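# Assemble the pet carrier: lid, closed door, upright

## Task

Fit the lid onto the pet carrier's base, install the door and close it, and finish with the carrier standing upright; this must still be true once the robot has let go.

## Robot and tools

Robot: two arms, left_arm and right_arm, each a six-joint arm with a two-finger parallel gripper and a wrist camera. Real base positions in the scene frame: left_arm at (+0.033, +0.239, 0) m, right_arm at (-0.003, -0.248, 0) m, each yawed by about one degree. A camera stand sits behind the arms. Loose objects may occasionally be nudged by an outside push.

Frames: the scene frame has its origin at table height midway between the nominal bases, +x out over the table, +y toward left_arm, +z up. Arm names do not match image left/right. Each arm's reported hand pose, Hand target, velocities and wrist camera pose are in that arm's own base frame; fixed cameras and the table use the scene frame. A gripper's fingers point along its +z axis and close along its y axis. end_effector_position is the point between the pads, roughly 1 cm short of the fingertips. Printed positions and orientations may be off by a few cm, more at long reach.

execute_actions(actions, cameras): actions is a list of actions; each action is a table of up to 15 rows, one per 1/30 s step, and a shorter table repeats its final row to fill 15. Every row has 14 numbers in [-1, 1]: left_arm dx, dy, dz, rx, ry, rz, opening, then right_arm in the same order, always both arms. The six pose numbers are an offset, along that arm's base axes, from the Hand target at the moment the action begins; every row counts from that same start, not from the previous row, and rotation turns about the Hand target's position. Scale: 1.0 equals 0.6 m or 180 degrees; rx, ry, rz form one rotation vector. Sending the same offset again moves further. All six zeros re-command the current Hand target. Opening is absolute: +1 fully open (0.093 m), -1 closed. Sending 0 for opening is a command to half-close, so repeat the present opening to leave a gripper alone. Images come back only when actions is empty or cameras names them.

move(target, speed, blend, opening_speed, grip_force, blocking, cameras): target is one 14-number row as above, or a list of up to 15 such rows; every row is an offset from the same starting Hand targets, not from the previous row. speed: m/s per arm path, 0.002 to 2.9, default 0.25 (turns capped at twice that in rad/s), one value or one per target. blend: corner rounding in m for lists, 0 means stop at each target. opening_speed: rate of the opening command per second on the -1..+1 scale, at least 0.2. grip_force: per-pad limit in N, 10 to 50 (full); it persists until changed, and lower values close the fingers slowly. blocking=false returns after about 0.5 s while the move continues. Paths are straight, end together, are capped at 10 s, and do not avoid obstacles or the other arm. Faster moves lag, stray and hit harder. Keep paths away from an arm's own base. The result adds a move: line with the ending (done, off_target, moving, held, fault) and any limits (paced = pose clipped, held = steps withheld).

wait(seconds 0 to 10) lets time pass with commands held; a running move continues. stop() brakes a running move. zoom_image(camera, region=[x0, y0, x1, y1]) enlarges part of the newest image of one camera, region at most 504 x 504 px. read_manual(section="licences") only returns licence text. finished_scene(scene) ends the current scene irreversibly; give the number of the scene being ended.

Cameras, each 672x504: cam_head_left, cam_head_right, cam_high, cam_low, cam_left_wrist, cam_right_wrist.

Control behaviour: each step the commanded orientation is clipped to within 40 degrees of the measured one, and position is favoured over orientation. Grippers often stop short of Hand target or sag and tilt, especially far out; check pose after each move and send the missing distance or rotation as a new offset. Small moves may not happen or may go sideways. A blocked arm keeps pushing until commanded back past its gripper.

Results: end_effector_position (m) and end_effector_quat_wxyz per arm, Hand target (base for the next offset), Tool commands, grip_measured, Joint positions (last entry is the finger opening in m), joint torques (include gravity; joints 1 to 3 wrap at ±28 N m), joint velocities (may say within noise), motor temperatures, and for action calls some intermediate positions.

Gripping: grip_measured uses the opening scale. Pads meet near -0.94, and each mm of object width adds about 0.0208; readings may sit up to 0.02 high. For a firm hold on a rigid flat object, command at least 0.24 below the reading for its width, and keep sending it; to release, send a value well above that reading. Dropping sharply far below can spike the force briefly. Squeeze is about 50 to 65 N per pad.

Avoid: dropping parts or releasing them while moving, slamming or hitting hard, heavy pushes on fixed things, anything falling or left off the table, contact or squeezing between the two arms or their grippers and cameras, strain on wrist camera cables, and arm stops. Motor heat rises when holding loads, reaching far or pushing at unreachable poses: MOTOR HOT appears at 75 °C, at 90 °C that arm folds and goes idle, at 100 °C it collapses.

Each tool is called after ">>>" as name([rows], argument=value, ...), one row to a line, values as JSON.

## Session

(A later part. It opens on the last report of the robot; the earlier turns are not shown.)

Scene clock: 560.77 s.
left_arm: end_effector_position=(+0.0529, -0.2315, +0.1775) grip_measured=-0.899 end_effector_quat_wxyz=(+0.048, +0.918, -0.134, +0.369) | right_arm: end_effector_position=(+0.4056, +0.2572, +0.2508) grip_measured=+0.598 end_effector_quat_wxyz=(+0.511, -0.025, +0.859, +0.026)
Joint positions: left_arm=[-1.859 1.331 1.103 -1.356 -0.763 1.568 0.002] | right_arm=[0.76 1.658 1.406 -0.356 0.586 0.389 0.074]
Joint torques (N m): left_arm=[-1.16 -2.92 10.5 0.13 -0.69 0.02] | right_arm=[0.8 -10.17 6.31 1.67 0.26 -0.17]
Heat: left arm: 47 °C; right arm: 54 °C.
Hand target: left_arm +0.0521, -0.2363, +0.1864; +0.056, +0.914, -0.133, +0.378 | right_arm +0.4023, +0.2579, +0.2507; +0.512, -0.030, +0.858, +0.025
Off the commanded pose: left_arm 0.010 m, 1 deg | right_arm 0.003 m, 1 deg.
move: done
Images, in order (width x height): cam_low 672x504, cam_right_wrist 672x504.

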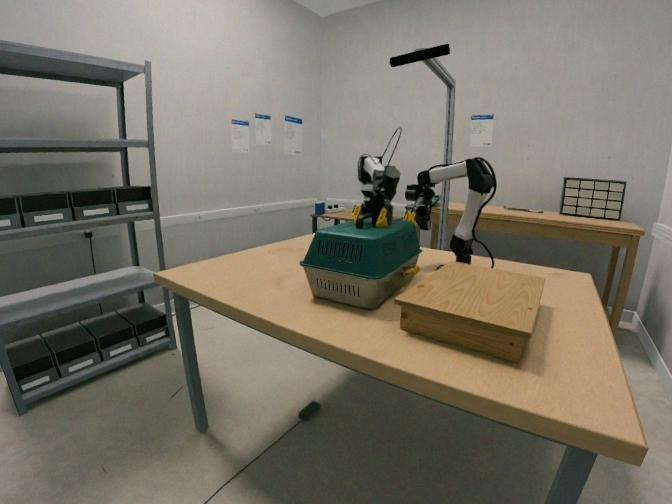

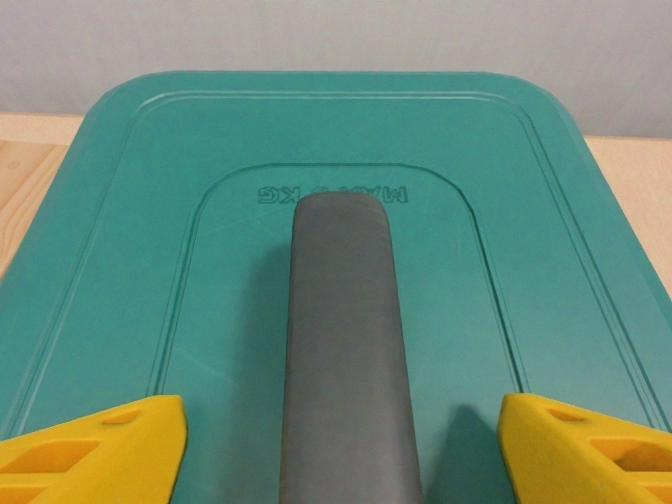

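>>> move([
  [0,0,0,0,0,0,-0.9,-0.02,0,0.1,0,0,0,0.6],
  [0,0,0,0,0,0,-0.9,-0.25,-0.35,0.15,0,0,0,0.6],
], blend=[0.02,0], speed=0.15, cameras=["all"])

>>> zoom_image(camera="cam_head_left", region=[260, 110, 430, 310])

>>> zoom_image(camera="cam_low", region=[290, 200, 430, 310])

>>> zoom_image(camera="cam_left_wrist", region=[130, 60, 660, 500])

Scene clock: 572.60 s.
left_arm: end_effector_position=(+0.0529, -0.2315, +0.1775) grip_measured=-0.899 end_effector_quat_wxyz=(+0.048, +0.918, -0.134, +0.369) | right_arm: end_effector_position=(+0.2528, +0.0479, +0.3497) grip_measured=+0.598 end_effector_quat_wxyz=(+0.525, -0.024, +0.850, +0.027)
Joint positions: left_arm=[-1.859 1.331 1.103 -1.356 -0.763 1.568 0.002] | right_arm=[0.334 0.826 1.229 -0.88 0.226 0.139 0.074]
Joint torques (N m): left_arm=[-1.16 -2.92 10.5 0.13 -0.69 0.02] | right_arm=[-0.46 -0.24 5.37 1.69 -0.02 -0.14]
Motor temperatures (°C): left_arm=[28 30 47 30 29 27 25] | right_arm=[27 55 51 35 24 27 27]
Heat: left arm: 47 °C; right arm: 55 °C.
Hand target: left_arm +0.0521, -0.2363, +0.1864; +0.056, +0.914, -0.133, +0.378 | right_arm +0.2522, +0.0478, +0.3407; +0.512, -0.030, +0.858, +0.025
Off the commanded pose: left_arm 0.010 m, 1 deg | right_arm 0.009 m, 2 deg.
move: done

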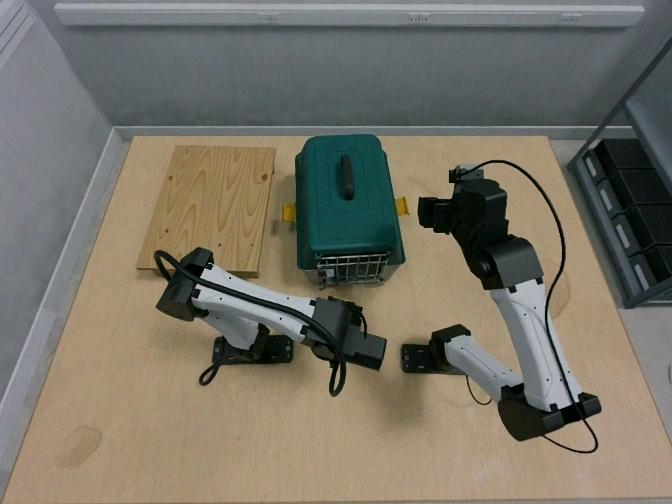

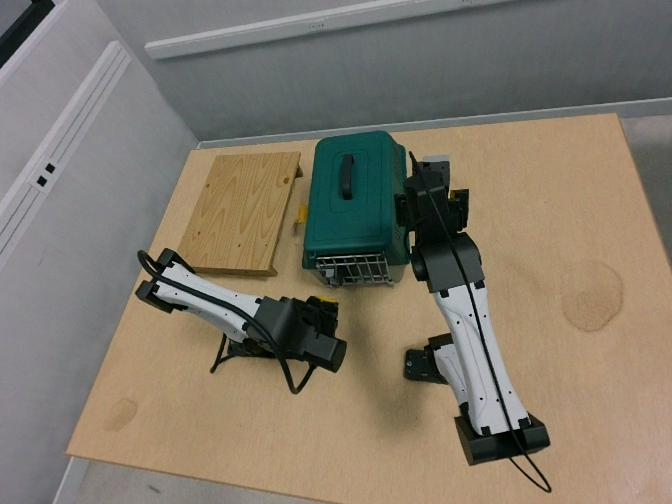

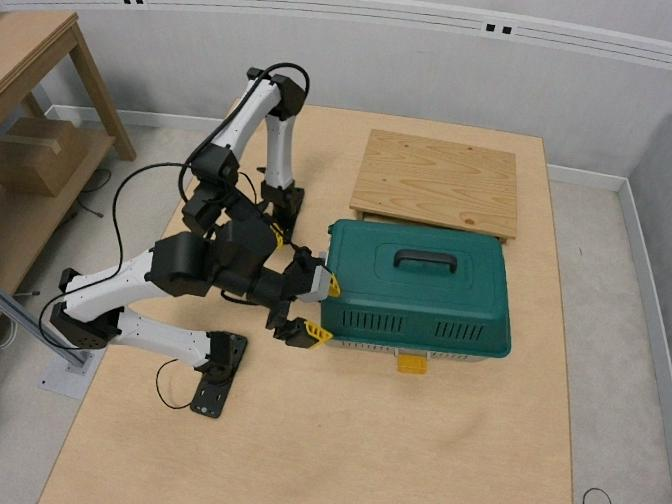

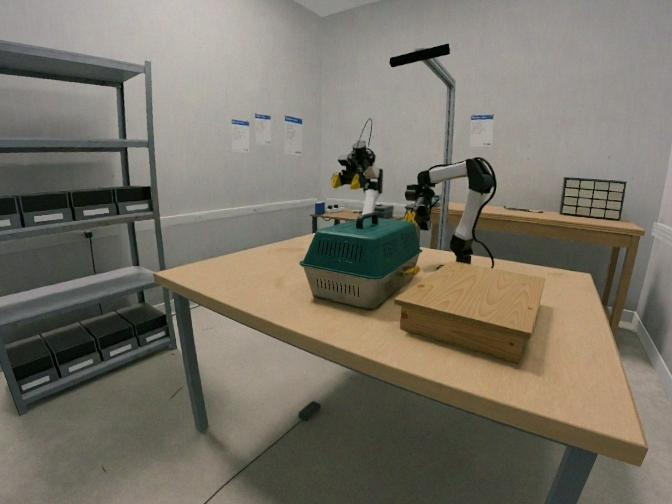

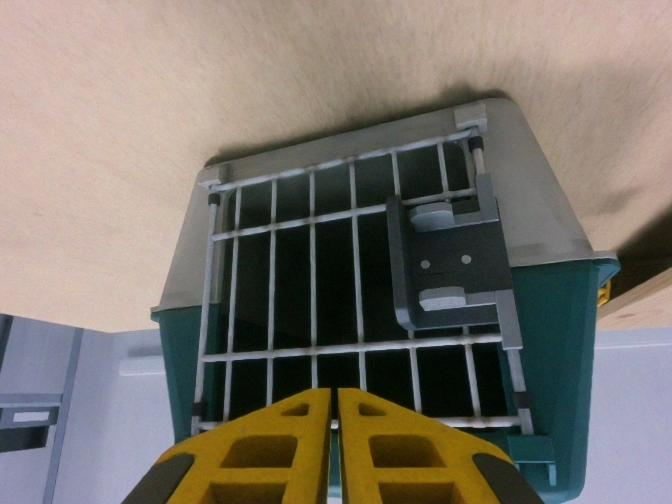

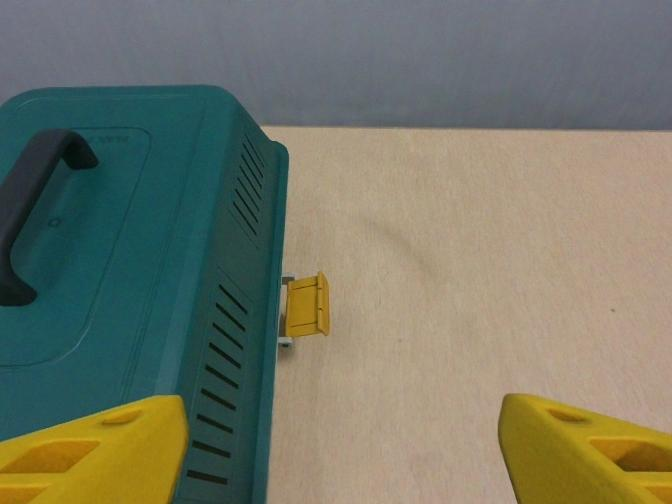

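Scaled by 2.520 from the camera's 672x504 image, which has a finer 960x720 frame.

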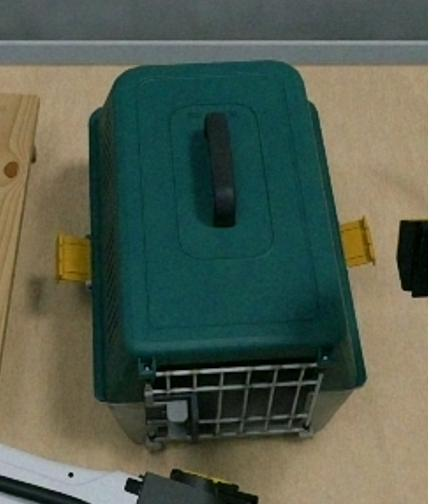

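Scaled by 3.600 from the camera's 672x504 image, which has a finer 960x720 frame.

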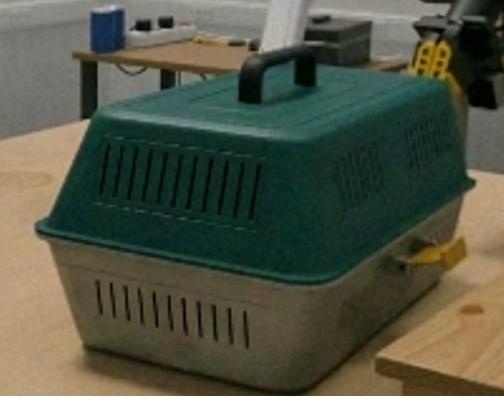

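Region (130, 60, 660, 500) is 530x440 pixels. A region can be at most 504 by 504 pixels.

>>> finished_scene(scene=2)

The scene is finished: the task was done.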